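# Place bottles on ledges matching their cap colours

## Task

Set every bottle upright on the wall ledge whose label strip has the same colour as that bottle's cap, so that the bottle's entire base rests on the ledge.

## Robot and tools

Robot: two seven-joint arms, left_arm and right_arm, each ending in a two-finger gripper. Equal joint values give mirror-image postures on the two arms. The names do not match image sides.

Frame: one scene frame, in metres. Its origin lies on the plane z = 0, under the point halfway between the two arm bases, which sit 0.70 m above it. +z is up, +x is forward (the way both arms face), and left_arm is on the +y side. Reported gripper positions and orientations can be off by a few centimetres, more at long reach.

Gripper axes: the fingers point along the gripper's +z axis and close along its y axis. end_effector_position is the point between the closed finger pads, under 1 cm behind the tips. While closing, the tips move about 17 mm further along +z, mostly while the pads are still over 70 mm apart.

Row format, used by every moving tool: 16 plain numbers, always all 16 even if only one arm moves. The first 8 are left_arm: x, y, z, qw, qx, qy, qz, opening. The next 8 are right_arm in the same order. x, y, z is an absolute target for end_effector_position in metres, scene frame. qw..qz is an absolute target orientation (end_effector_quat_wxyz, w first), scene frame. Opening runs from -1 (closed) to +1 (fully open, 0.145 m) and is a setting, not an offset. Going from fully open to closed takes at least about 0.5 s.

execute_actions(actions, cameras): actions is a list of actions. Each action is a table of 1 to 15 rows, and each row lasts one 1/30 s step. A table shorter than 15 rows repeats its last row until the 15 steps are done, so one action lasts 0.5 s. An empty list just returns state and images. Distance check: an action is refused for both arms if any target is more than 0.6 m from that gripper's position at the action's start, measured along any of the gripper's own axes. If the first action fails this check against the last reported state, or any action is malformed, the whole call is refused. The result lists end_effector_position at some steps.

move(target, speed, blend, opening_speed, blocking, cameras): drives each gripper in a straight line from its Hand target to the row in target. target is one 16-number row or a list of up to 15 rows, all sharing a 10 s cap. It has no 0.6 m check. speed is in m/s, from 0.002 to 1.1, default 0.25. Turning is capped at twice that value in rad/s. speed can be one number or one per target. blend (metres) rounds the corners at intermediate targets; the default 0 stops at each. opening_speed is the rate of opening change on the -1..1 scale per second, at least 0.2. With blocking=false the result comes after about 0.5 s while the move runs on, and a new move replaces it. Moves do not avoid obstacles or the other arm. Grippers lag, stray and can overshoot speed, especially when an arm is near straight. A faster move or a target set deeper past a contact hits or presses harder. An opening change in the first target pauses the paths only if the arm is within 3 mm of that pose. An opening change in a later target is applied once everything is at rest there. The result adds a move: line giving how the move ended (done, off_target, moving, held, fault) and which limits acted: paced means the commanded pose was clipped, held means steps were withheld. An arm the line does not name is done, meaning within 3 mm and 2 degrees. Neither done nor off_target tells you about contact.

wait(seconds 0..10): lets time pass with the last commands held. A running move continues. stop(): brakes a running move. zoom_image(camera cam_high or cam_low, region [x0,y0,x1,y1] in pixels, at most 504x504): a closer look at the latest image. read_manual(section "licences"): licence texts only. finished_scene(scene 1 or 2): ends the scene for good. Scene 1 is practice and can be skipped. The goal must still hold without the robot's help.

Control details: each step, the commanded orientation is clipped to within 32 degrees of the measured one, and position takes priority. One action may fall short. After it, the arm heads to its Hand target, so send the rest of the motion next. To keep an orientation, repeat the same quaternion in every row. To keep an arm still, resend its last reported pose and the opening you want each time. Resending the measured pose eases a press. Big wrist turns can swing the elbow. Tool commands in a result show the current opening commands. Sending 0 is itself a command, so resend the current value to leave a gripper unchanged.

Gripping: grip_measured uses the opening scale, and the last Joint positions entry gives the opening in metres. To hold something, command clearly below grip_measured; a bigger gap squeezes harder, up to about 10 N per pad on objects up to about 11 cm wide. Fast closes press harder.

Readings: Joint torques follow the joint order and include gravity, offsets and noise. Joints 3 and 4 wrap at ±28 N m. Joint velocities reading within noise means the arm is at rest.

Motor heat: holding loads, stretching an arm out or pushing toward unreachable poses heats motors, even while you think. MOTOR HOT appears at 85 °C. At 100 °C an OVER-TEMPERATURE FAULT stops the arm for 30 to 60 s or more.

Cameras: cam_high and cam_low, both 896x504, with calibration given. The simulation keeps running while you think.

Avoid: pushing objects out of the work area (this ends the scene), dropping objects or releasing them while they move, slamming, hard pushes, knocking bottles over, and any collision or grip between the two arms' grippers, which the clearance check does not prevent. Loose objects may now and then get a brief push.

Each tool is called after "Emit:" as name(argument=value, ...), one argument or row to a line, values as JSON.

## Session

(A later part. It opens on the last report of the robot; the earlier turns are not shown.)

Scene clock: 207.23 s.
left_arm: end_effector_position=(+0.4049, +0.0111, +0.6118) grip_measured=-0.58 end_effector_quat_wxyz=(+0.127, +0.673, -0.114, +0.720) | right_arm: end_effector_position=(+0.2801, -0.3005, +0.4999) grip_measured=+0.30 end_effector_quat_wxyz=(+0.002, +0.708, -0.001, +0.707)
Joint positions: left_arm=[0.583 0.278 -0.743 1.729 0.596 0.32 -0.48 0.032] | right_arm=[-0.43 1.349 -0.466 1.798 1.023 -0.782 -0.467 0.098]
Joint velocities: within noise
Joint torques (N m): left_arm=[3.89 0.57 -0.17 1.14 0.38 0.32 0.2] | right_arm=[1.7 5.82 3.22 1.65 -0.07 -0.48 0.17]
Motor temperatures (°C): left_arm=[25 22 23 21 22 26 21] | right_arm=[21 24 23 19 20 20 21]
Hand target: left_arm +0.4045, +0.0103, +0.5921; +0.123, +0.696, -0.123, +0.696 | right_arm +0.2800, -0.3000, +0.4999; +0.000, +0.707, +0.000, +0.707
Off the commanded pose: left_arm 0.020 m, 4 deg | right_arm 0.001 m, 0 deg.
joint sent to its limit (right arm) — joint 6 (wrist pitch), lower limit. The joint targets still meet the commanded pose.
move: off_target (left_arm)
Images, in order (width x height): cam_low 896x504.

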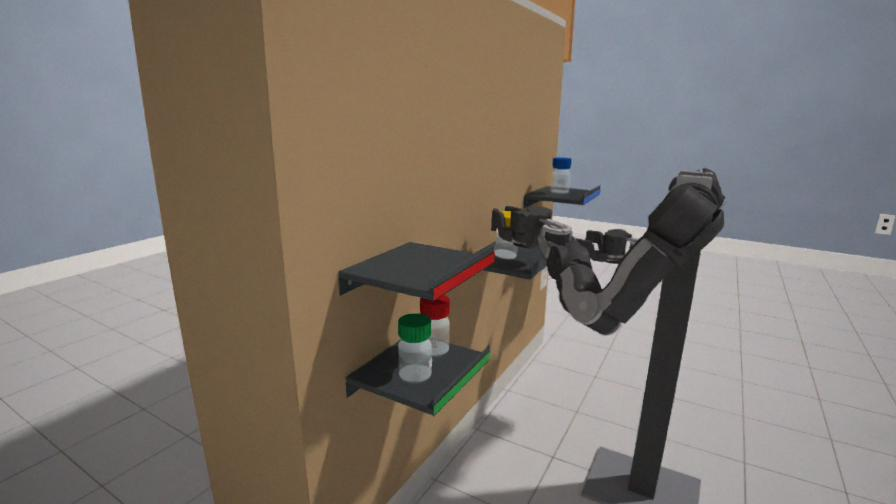

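Emit:
move(
  target=[
    [0.405,0.01,0.61,0.1228,0.6964,-0.1228,0.6964,-0.75,0.28,-0.3,0.5,0,0.7071,0,0.7071,0.3],
    [0.405,0.01,0.61,0.1228,0.6964,-0.1228,0.6964,0.3,0.28,-0.3,0.5,0,0.7071,0,0.7071,0.3],
    [0.275,0.057,0.613,0.1228,0.6964,-0.1228,0.6964,0.3,0.28,-0.3,0.5,0,0.7071,0,0.7071,0.3],
    [0.27,0.27,0.51,0,0.7071,0,0.7071,0.2,0.28,-0.16,0.585,-0.0617,0.7044,0.0617,0.7044,0.3],
    [0.285,0.318,0.495,0,0.7071,0,0.7071,0.2,0.285,-0.026,0.592,-0.1228,0.6964,0.1228,0.6964,0.3],
    [0.43,0.318,0.495,0,0.7071,0,0.7071,0.2,0.405,0.018,0.592,-0.1228,0.6964,0.1228,0.6964,0.3],
    [0.43,0.318,0.495,0,0.7071,0,0.7071,-0.75,0.405,0.018,0.592,-0.1228,0.6964,0.1228,0.6964,-0.75],
  ],
  speed=0.25,
  blend=[0,0,0.01,0.03,0.02,0,0],
  opening_speed=2,
)

Emit:
zoom_image(
  camera="cam_low",
  region=[360, 190, 570, 400],
)

Scene clock: 235.40 s.
left_arm: end_effector_position=(+0.4307, +0.3191, +0.4983) grip_measured=-0.24 end_effector_quat_wxyz=(-0.001, +0.704, +0.002, +0.710) | right_arm: end_effector_position=(+0.4051, +0.0179, +0.5931) grip_measured=-0.54 end_effector_quat_wxyz=(-0.121, +0.696, +0.123, +0.697)
Joint positions: left_arm=[0.387 0.784 -0.458 1.096 0.895 -0.267 0.042 0.057] | right_arm=[0.697 0.263 -0.944 1.651 0.721 0.278 -0.636 0.035]
Joint velocities: within noise
Joint torques (N m): left_arm=[6.69 5.02 1.65 3.02 0.14 -0.62 0.19] | right_arm=[5.68 -0.94 2.84 3.1 -0.22 -0.47 0.1]
Motor temperatures (°C): left_arm=[23 22 23 21 22 26 21] | right_arm=[21 24 23 19 20 20 21]
Hand target: left_arm +0.4300, +0.3180, +0.4950; +0.000, +0.707, +0.000, +0.707 | right_arm +0.4050, +0.0180, +0.5920; -0.123, +0.696, +0.123, +0.696
Off the commanded pose: left_arm 0.004 m, 1 deg | right_arm 0.001 m, 0 deg.
move: off_target (left_arm); blend cut to 0 m at target 4; target 7's new opening was sent with left_arm's hand 0.004 m and 1 deg from that target

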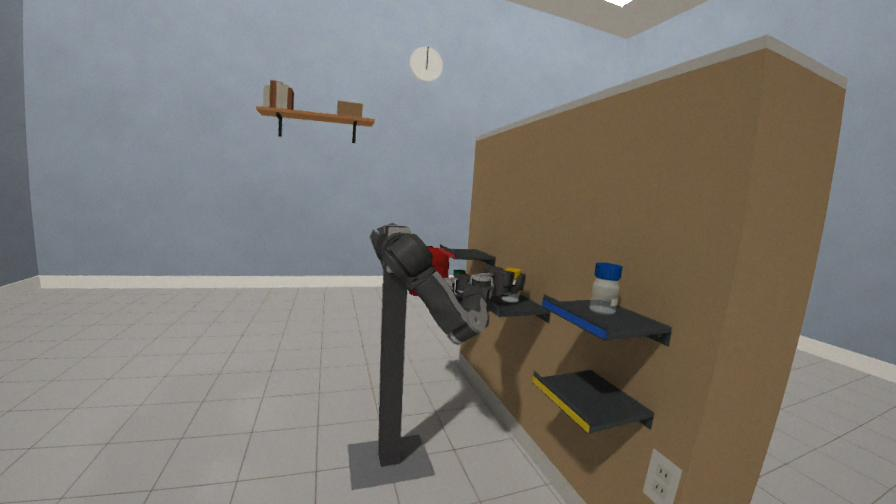

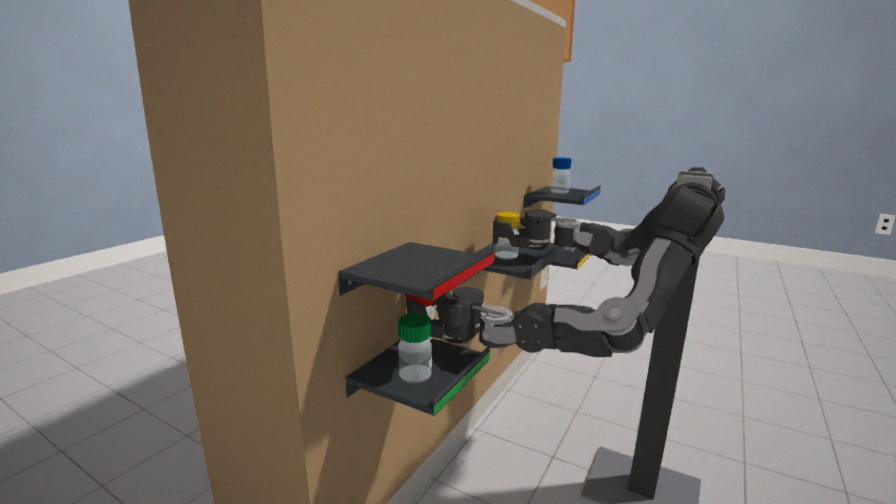

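Scaled by 2.400 from the camera's 896x504 image, which has a finer 1280x720 frame.

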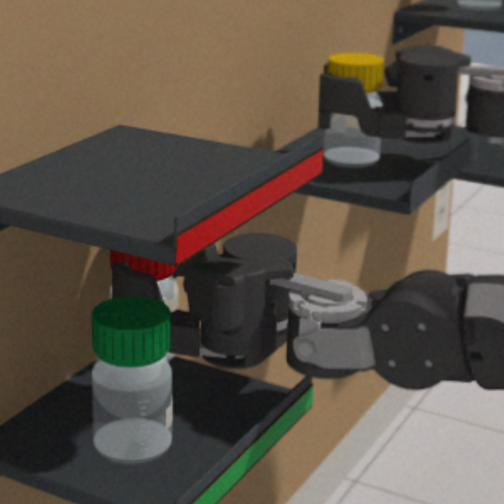

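Emit:
move(
  target=[
    [0.43,0.318,0.53,0,0.7071,0,0.7071,-0.85,0.405,0.018,0.635,-0.1228,0.6964,0.1228,0.6964,-0.75],
    [0.27,0.30,0.53,0,0.7071,0,0.7071,-0.85,0.275,-0.03,0.635,-0.1228,0.6964,0.1228,0.6964,-0.75],
    [0.29,0.19,0.53,0,0.7071,0,0.7071,-0.85,0.265,-0.2,0.56,0,0.7071,0,0.7071,-0.75],
    [0.36,0.19,0.62,0,0.7071,0,0.7071,-0.85,0.265,-0.33,0.53,0,0.7071,0,0.7071,-0.75],
    [0.35,0.19,0.755,0,0.7071,0,0.7071,-0.85,0.285,-0.37,0.53,0,0.7071,0,0.7071,-0.75],
    [0.42,0.37,0.755,0,0.7071,0,0.7071,-0.85,0.41,-0.38,0.53,0,0.7071,0,0.7071,-0.75],
    [0.42,0.37,0.725,0,0.7071,0,0.7071,-0.85,0.41,-0.38,0.511,0,0.7071,0,0.7071,-0.75],
  ],
  speed=[0.2,0.25,0.25,0.25,0.25,0.25,0.08],
  blend=[0.01,0.02,0.02,0.02,0.02,0.005,0],
)

Emit:
zoom_image(
  camera="cam_low",
  region=[330, 150, 530, 290],
)

Emit:
zoom_image(
  camera="cam_high",
  region=[500, 250, 690, 430],
)

Scene clock: 269.47 s.
left_arm: end_effector_position=(+0.4204, +0.3709, +0.7207) grip_measured=-0.24 end_effector_quat_wxyz=(-0.001, +0.713, +0.002, +0.701) | right_arm: end_effector_position=(+0.4088, -0.3801, +0.5062) grip_measured=-0.55 end_effector_quat_wxyz=(+0.001, +0.714, +0.000, +0.700)
Joint positions: left_arm=[0.774 1.163 -0.294 1.372 1.149 0.443 0.072 0.057] | right_arm=[0.792 1.121 -1.354 0.998 1.56 -0.57 0.153 0.034]
Joint velocities: within noise
Joint torques (N m): left_arm=[7.69 5.53 3.71 2.99 0.15 -0.97 0.16] | right_arm=[5.53 5.53 5.03 0.44 0.22 -0.77 0.16]
Motor temperatures (°C): left_arm=[25 23 23 22 22 26 21] | right_arm=[23 23 23 20 20 20 21]
Hand target: left_arm +0.4199, +0.3700, +0.7250; +0.000, +0.707, +0.000, +0.707 | right_arm +0.4100, -0.3800, +0.5110; +0.000, +0.707, +0.000, +0.707
Off the commanded pose: left_arm 0.004 m, 1 deg | right_arm 0.005 m, 1 deg.
joint sent to its limit (right arm) — joint 5 (forearm roll), upper limit. The joint targets still meet the commanded pose.
move: off_target (left_arm, right_arm)

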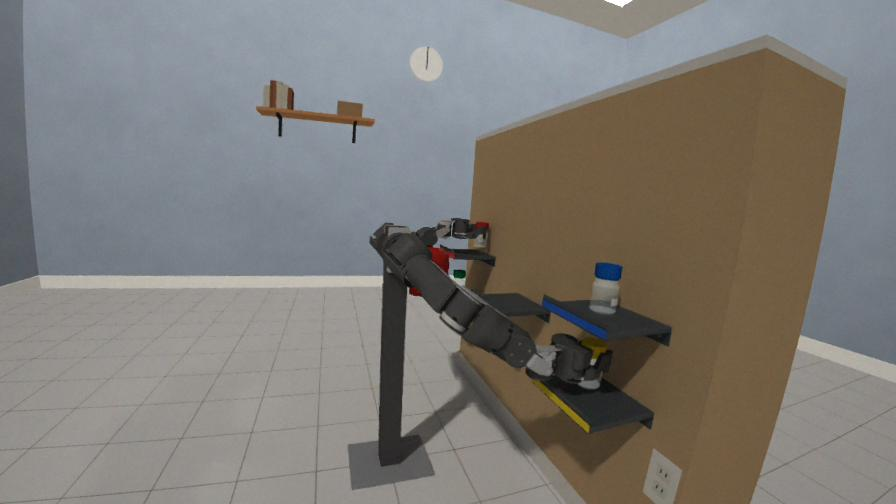

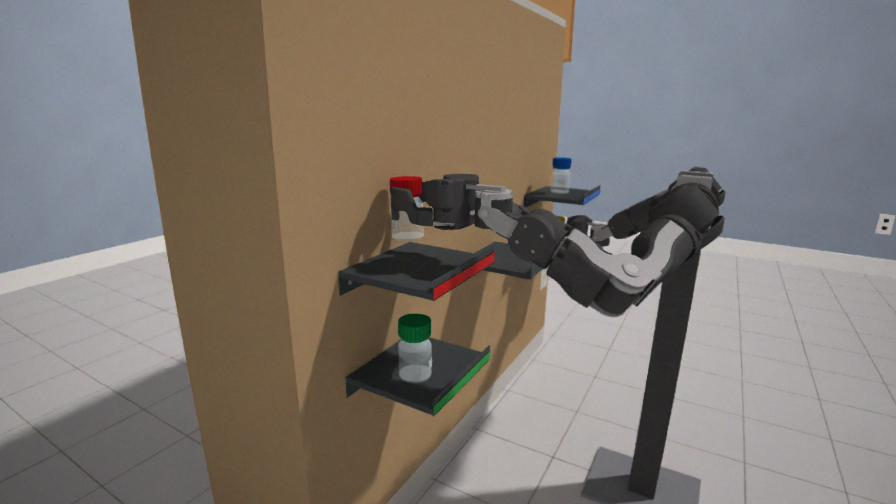

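Scaled by 2.520 from the camera's 896x504 image, which has a finer 1280x720 frame.

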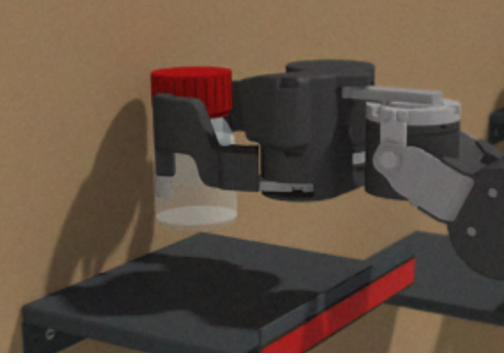

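Scaled by 2.653 from the camera's 896x504 image, which has a finer 1280x720 frame.

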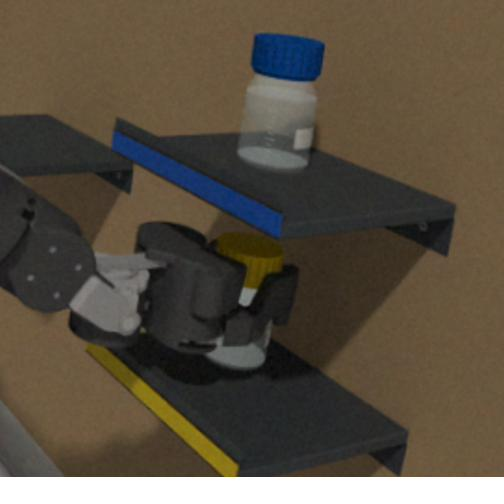

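Emit:
move(
  target=[0.42,0.37,0.682,0,0.7071,0,0.7071,-0.85,0.41,-0.38,0.497,0,0.7071,0,0.7071,-0.75],
  speed=0.05,
)

Emit:
zoom_image(
  camera="cam_low",
  region=[330, 150, 530, 290],
)

Emit:
zoom_image(
  camera="cam_high",
  region=[500, 250, 690, 430],
)

Scene clock: 279.10 s.
left_arm: end_effector_position=(+0.4192, +0.3712, +0.6920) grip_measured=-0.24 end_effector_quat_wxyz=(-0.001, +0.696, +0.001, +0.718) | right_arm: end_effector_position=(+0.4093, -0.3809, +0.4949) grip_measured=-0.55 end_effector_quat_wxyz=(+0.002, +0.711, +0.000, +0.703)
Joint positions: left_arm=[0.604 1.163 -0.26 1.383 1.157 0.26 0.072 0.057] | right_arm=[0.758 1.074 -1.33 0.93 1.56 -0.599 0.183 0.034]
Joint velocities: within noise
Joint torques (N m): left_arm=[4.73 5.92 1.32 2.13 0.18 -0.25 0.06] | right_arm=[4.84 4.95 4.6 0.34 0.24 -0.68 0.19]
Motor temperatures (°C): left_arm=[25 24 24 22 22 26 21] | right_arm=[23 24 23 19 20 20 21]
Hand target: left_arm +0.4200, +0.3700, +0.6820; +0.000, +0.707, +0.000, +0.707 | right_arm +0.4100, -0.3799, +0.4970; +0.000, +0.707, +0.000, +0.707
Off the commanded pose: left_arm 0.010 m, 2 deg | right_arm 0.002 m, 1 deg.
joint sent to its limit (right arm) — joint 5 (forearm roll), upper limit. The joint targets still meet the commanded pose.
move: off_target (left_arm)

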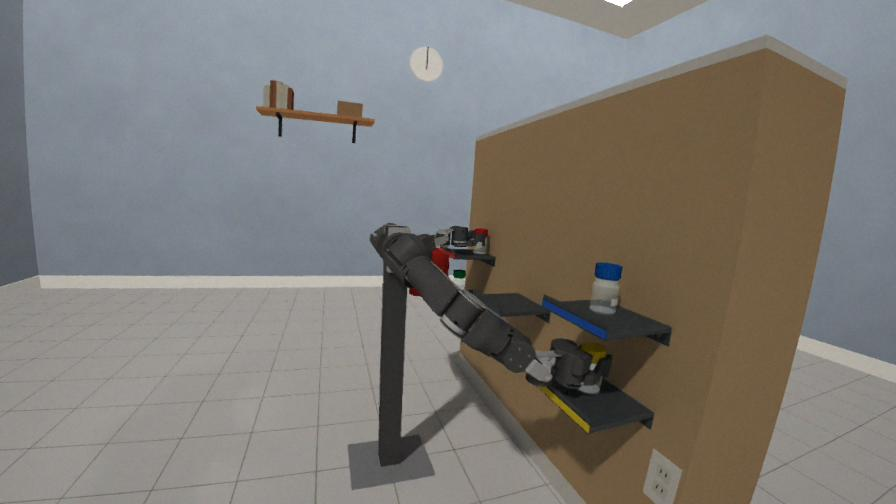

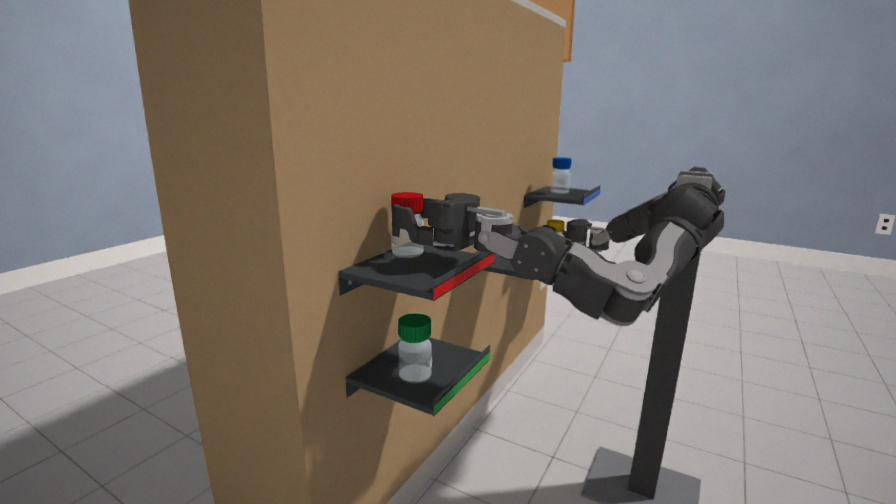

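Scaled by 2.520 from the camera's 896x504 image, which has a finer 1280x720 frame.

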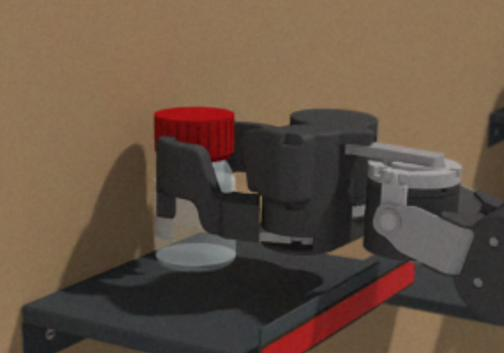

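Scaled by 2.653 from the camera's 896x504 image, which has a finer 1280x720 frame.

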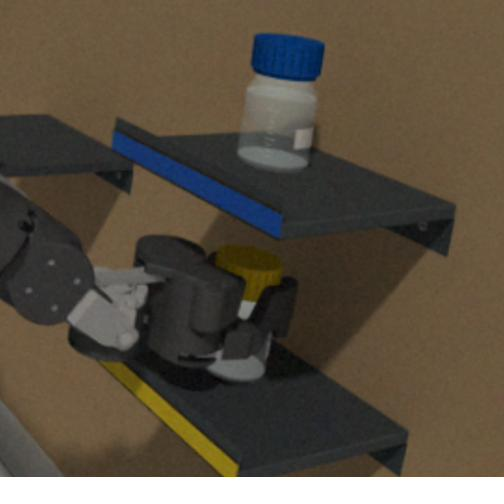

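Emit:
move(
  target=[
    [0.42,0.37,0.69,0,0.7071,0,0.7071,-0.85,0.41,-0.38,0.484,0,0.7071,0,0.7071,-0.75],
    [0.42,0.37,0.69,0,0.7071,0,0.7071,0.3,0.41,-0.38,0.484,0,0.7071,0,0.7071,-0.75],
    [0.29,0.36,0.697,0,0.7071,0,0.7071,0.3,0.41,-0.38,0.484,0,0.7071,0,0.7071,-0.75],
  ],
  speed=[0.05,0.2,0.15],
  opening_speed=2,
)

Emit:
zoom_image(
  camera="cam_low",
  region=[330, 170, 630, 420],
)

Emit:
zoom_image(
  camera="cam_high",
  region=[500, 250, 690, 430],
)

Scene clock: 292.73 s.
left_arm: end_effector_position=(+0.2902, +0.3602, +0.6977) grip_measured=+0.30 end_effector_quat_wxyz=(-0.002, +0.706, +0.001, +0.709) | right_arm: end_effector_position=(+0.4114, -0.3833, +0.4941) grip_measured=-0.55 end_effector_quat_wxyz=(+0.006, +0.695, -0.001, +0.719)
Joint positions: left_arm=[-0.544 0.996 0.997 1.965 1.214 0.492 0.11 0.098] | right_arm=[0.735 1.03 -1.295 0.86 1.56 -0.648 0.218 0.034]
Joint velocities: within noise
Joint torques (N m): left_arm=[1.78 6.13 2.95 1.69 0.23 -0.53 0.23] | right_arm=[3.02 3.97 2.29 0.23 0.23 0.21 0.13]
Motor temperatures (°C): left_arm=[24 24 24 21 22 26 21] | right_arm=[23 24 24 19 20 20 21]
Hand target: left_arm +0.2900, +0.3600, +0.6970; +0.000, +0.707, +0.000, +0.707 | right_arm +0.4098, -0.3799, +0.4841; +0.000, +0.707, +0.000, +0.707
Off the commanded pose: left_arm 0.001 m, 0 deg | right_arm 0.011 m, 2 deg.
joint read past its limit (right arm) — joint 5 (forearm roll), upper limit.
joint sent to its limit (right arm) — joint 5 (forearm roll), upper limit. The joint targets still meet the commanded pose.
move: off_target (right_arm)

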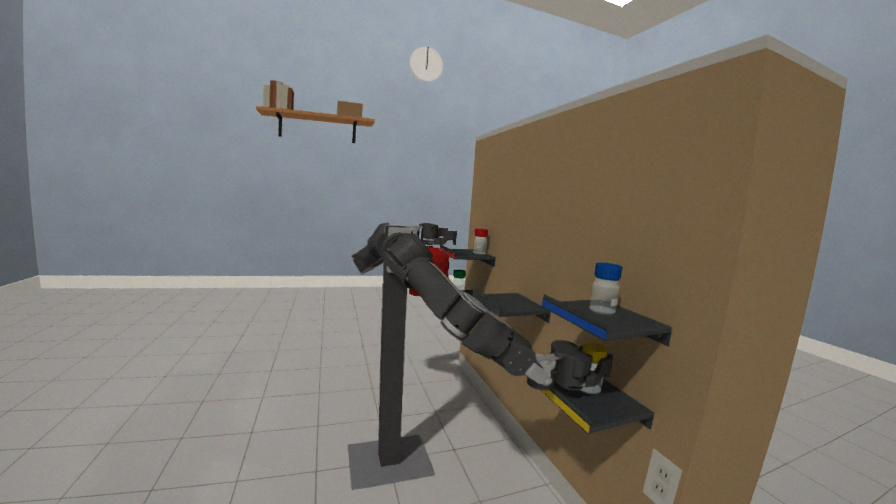

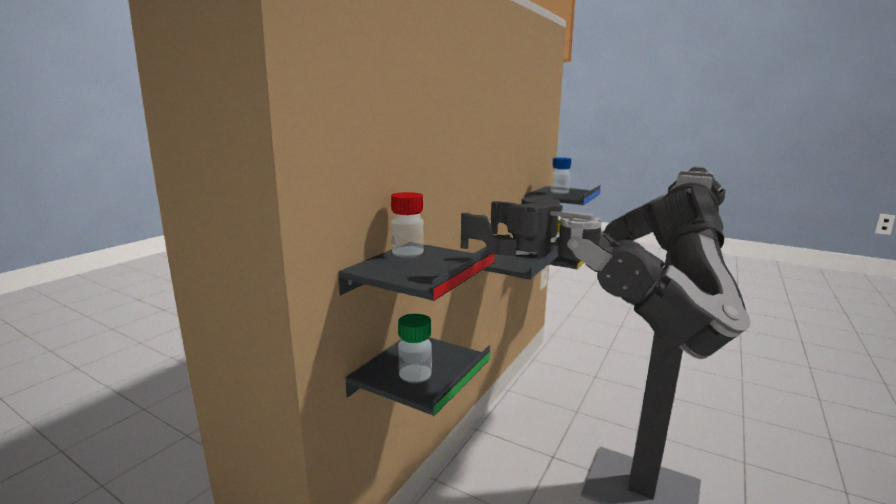

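Scaled by 1.680 from the camera's 896x504 image, which has a finer 1280x720 frame.

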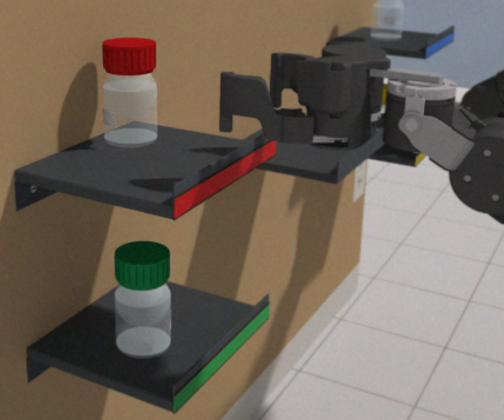

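Scaled by 2.653 from the camera's 896x504 image, which has a finer 1280x720 frame.

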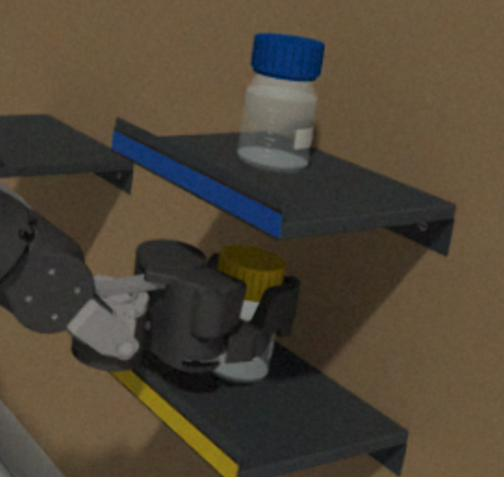

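Emit:
move(
  target=[
    [0.29,0.36,0.697,0,0.7071,0,0.7071,0.3,0.41,-0.38,0.494,0,0.7071,0,0.7071,-0.75],
    [0.29,0.36,0.697,0,0.7071,0,0.7071,0.3,0.41,-0.38,0.494,0,0.7071,0,0.7071,0.3],
    [0.28,0.36,0.7,0,0.7071,0,0.7071,0.3,0.285,-0.375,0.5,0,0.7071,0,0.7071,0.3],
  ],
  speed=0.15,
  opening_speed=2,
)

Emit:
zoom_image(
  camera="cam_high",
  region=[420, 210, 690, 430],
)

Scene clock: 303.77 s.
left_arm: end_effector_position=(+0.2808, +0.3605, +0.7009) grip_measured=+0.30 end_effector_quat_wxyz=(-0.002, +0.706, +0.000, +0.708) | right_arm: end_effector_position=(+0.2858, -0.3763, +0.5017) grip_measured=+0.30 end_effector_quat_wxyz=(+0.010, +0.761, +0.001, +0.649)
Joint positions: left_arm=[-0.587 0.973 1.065 1.989 1.223 0.516 0.13 0.098] | right_arm=[0.385 1.598 -1.328 1.595 1.559 -0.784 -0.026 0.098]
Joint velocities: within noise
Joint torques (N m): left_arm=[1.38 5 3.06 2.29 0.24 -0.55 0.21] | right_arm=[2.33 6.47 2.37 0.25 0.12 -0.49 0.16]
Motor temperatures (°C): left_arm=[23 24 24 21 22 26 21] | right_arm=[22 24 23 19 20 20 21]
Hand target: left_arm +0.2800, +0.3601, +0.7000; +0.000, +0.707, +0.000, +0.707 | right_arm +0.2854, -0.3750, +0.5002; +0.007, +0.762, +0.002, +0.648
Off the commanded pose: left_arm 0.001 m, 0 deg | right_arm 0.002 m, 9 deg.
joint sent to its limit (right arm) — joint 5 (forearm roll), upper limit; joint 6 (wrist pitch), lower limit. The joint targets are off in orientation, not in position.
move: off_target (right_arm)

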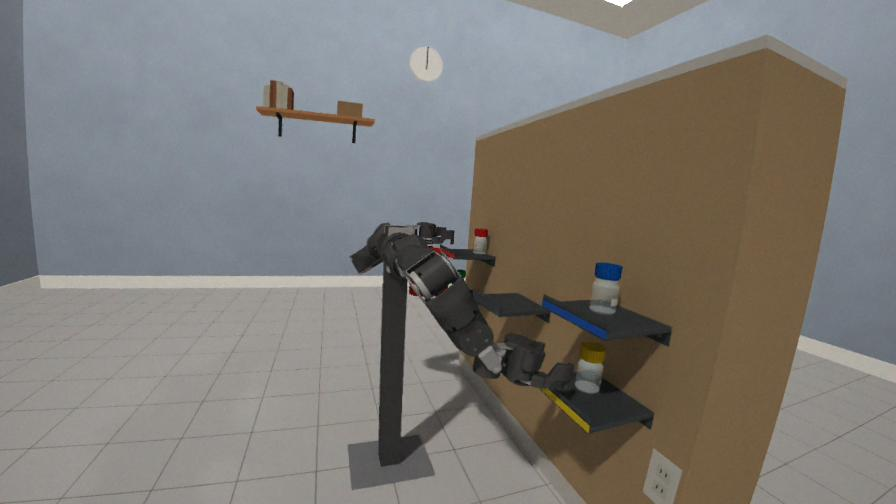

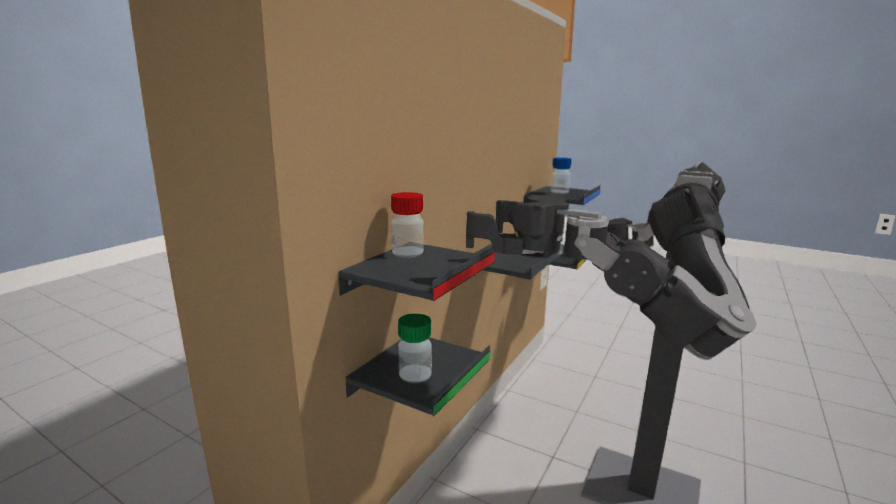

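Scaled by 1.867 from the camera's 896x504 image, which has a finer 1280x720 frame.

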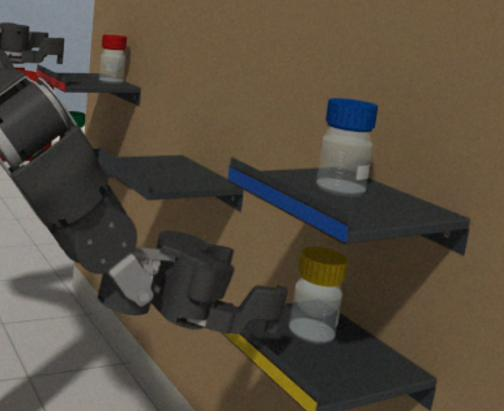

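All four bottles stand upright on their matching ledges.

Emit:
finished_scene(
  scene=2,
)

The scene is finished: the task was done.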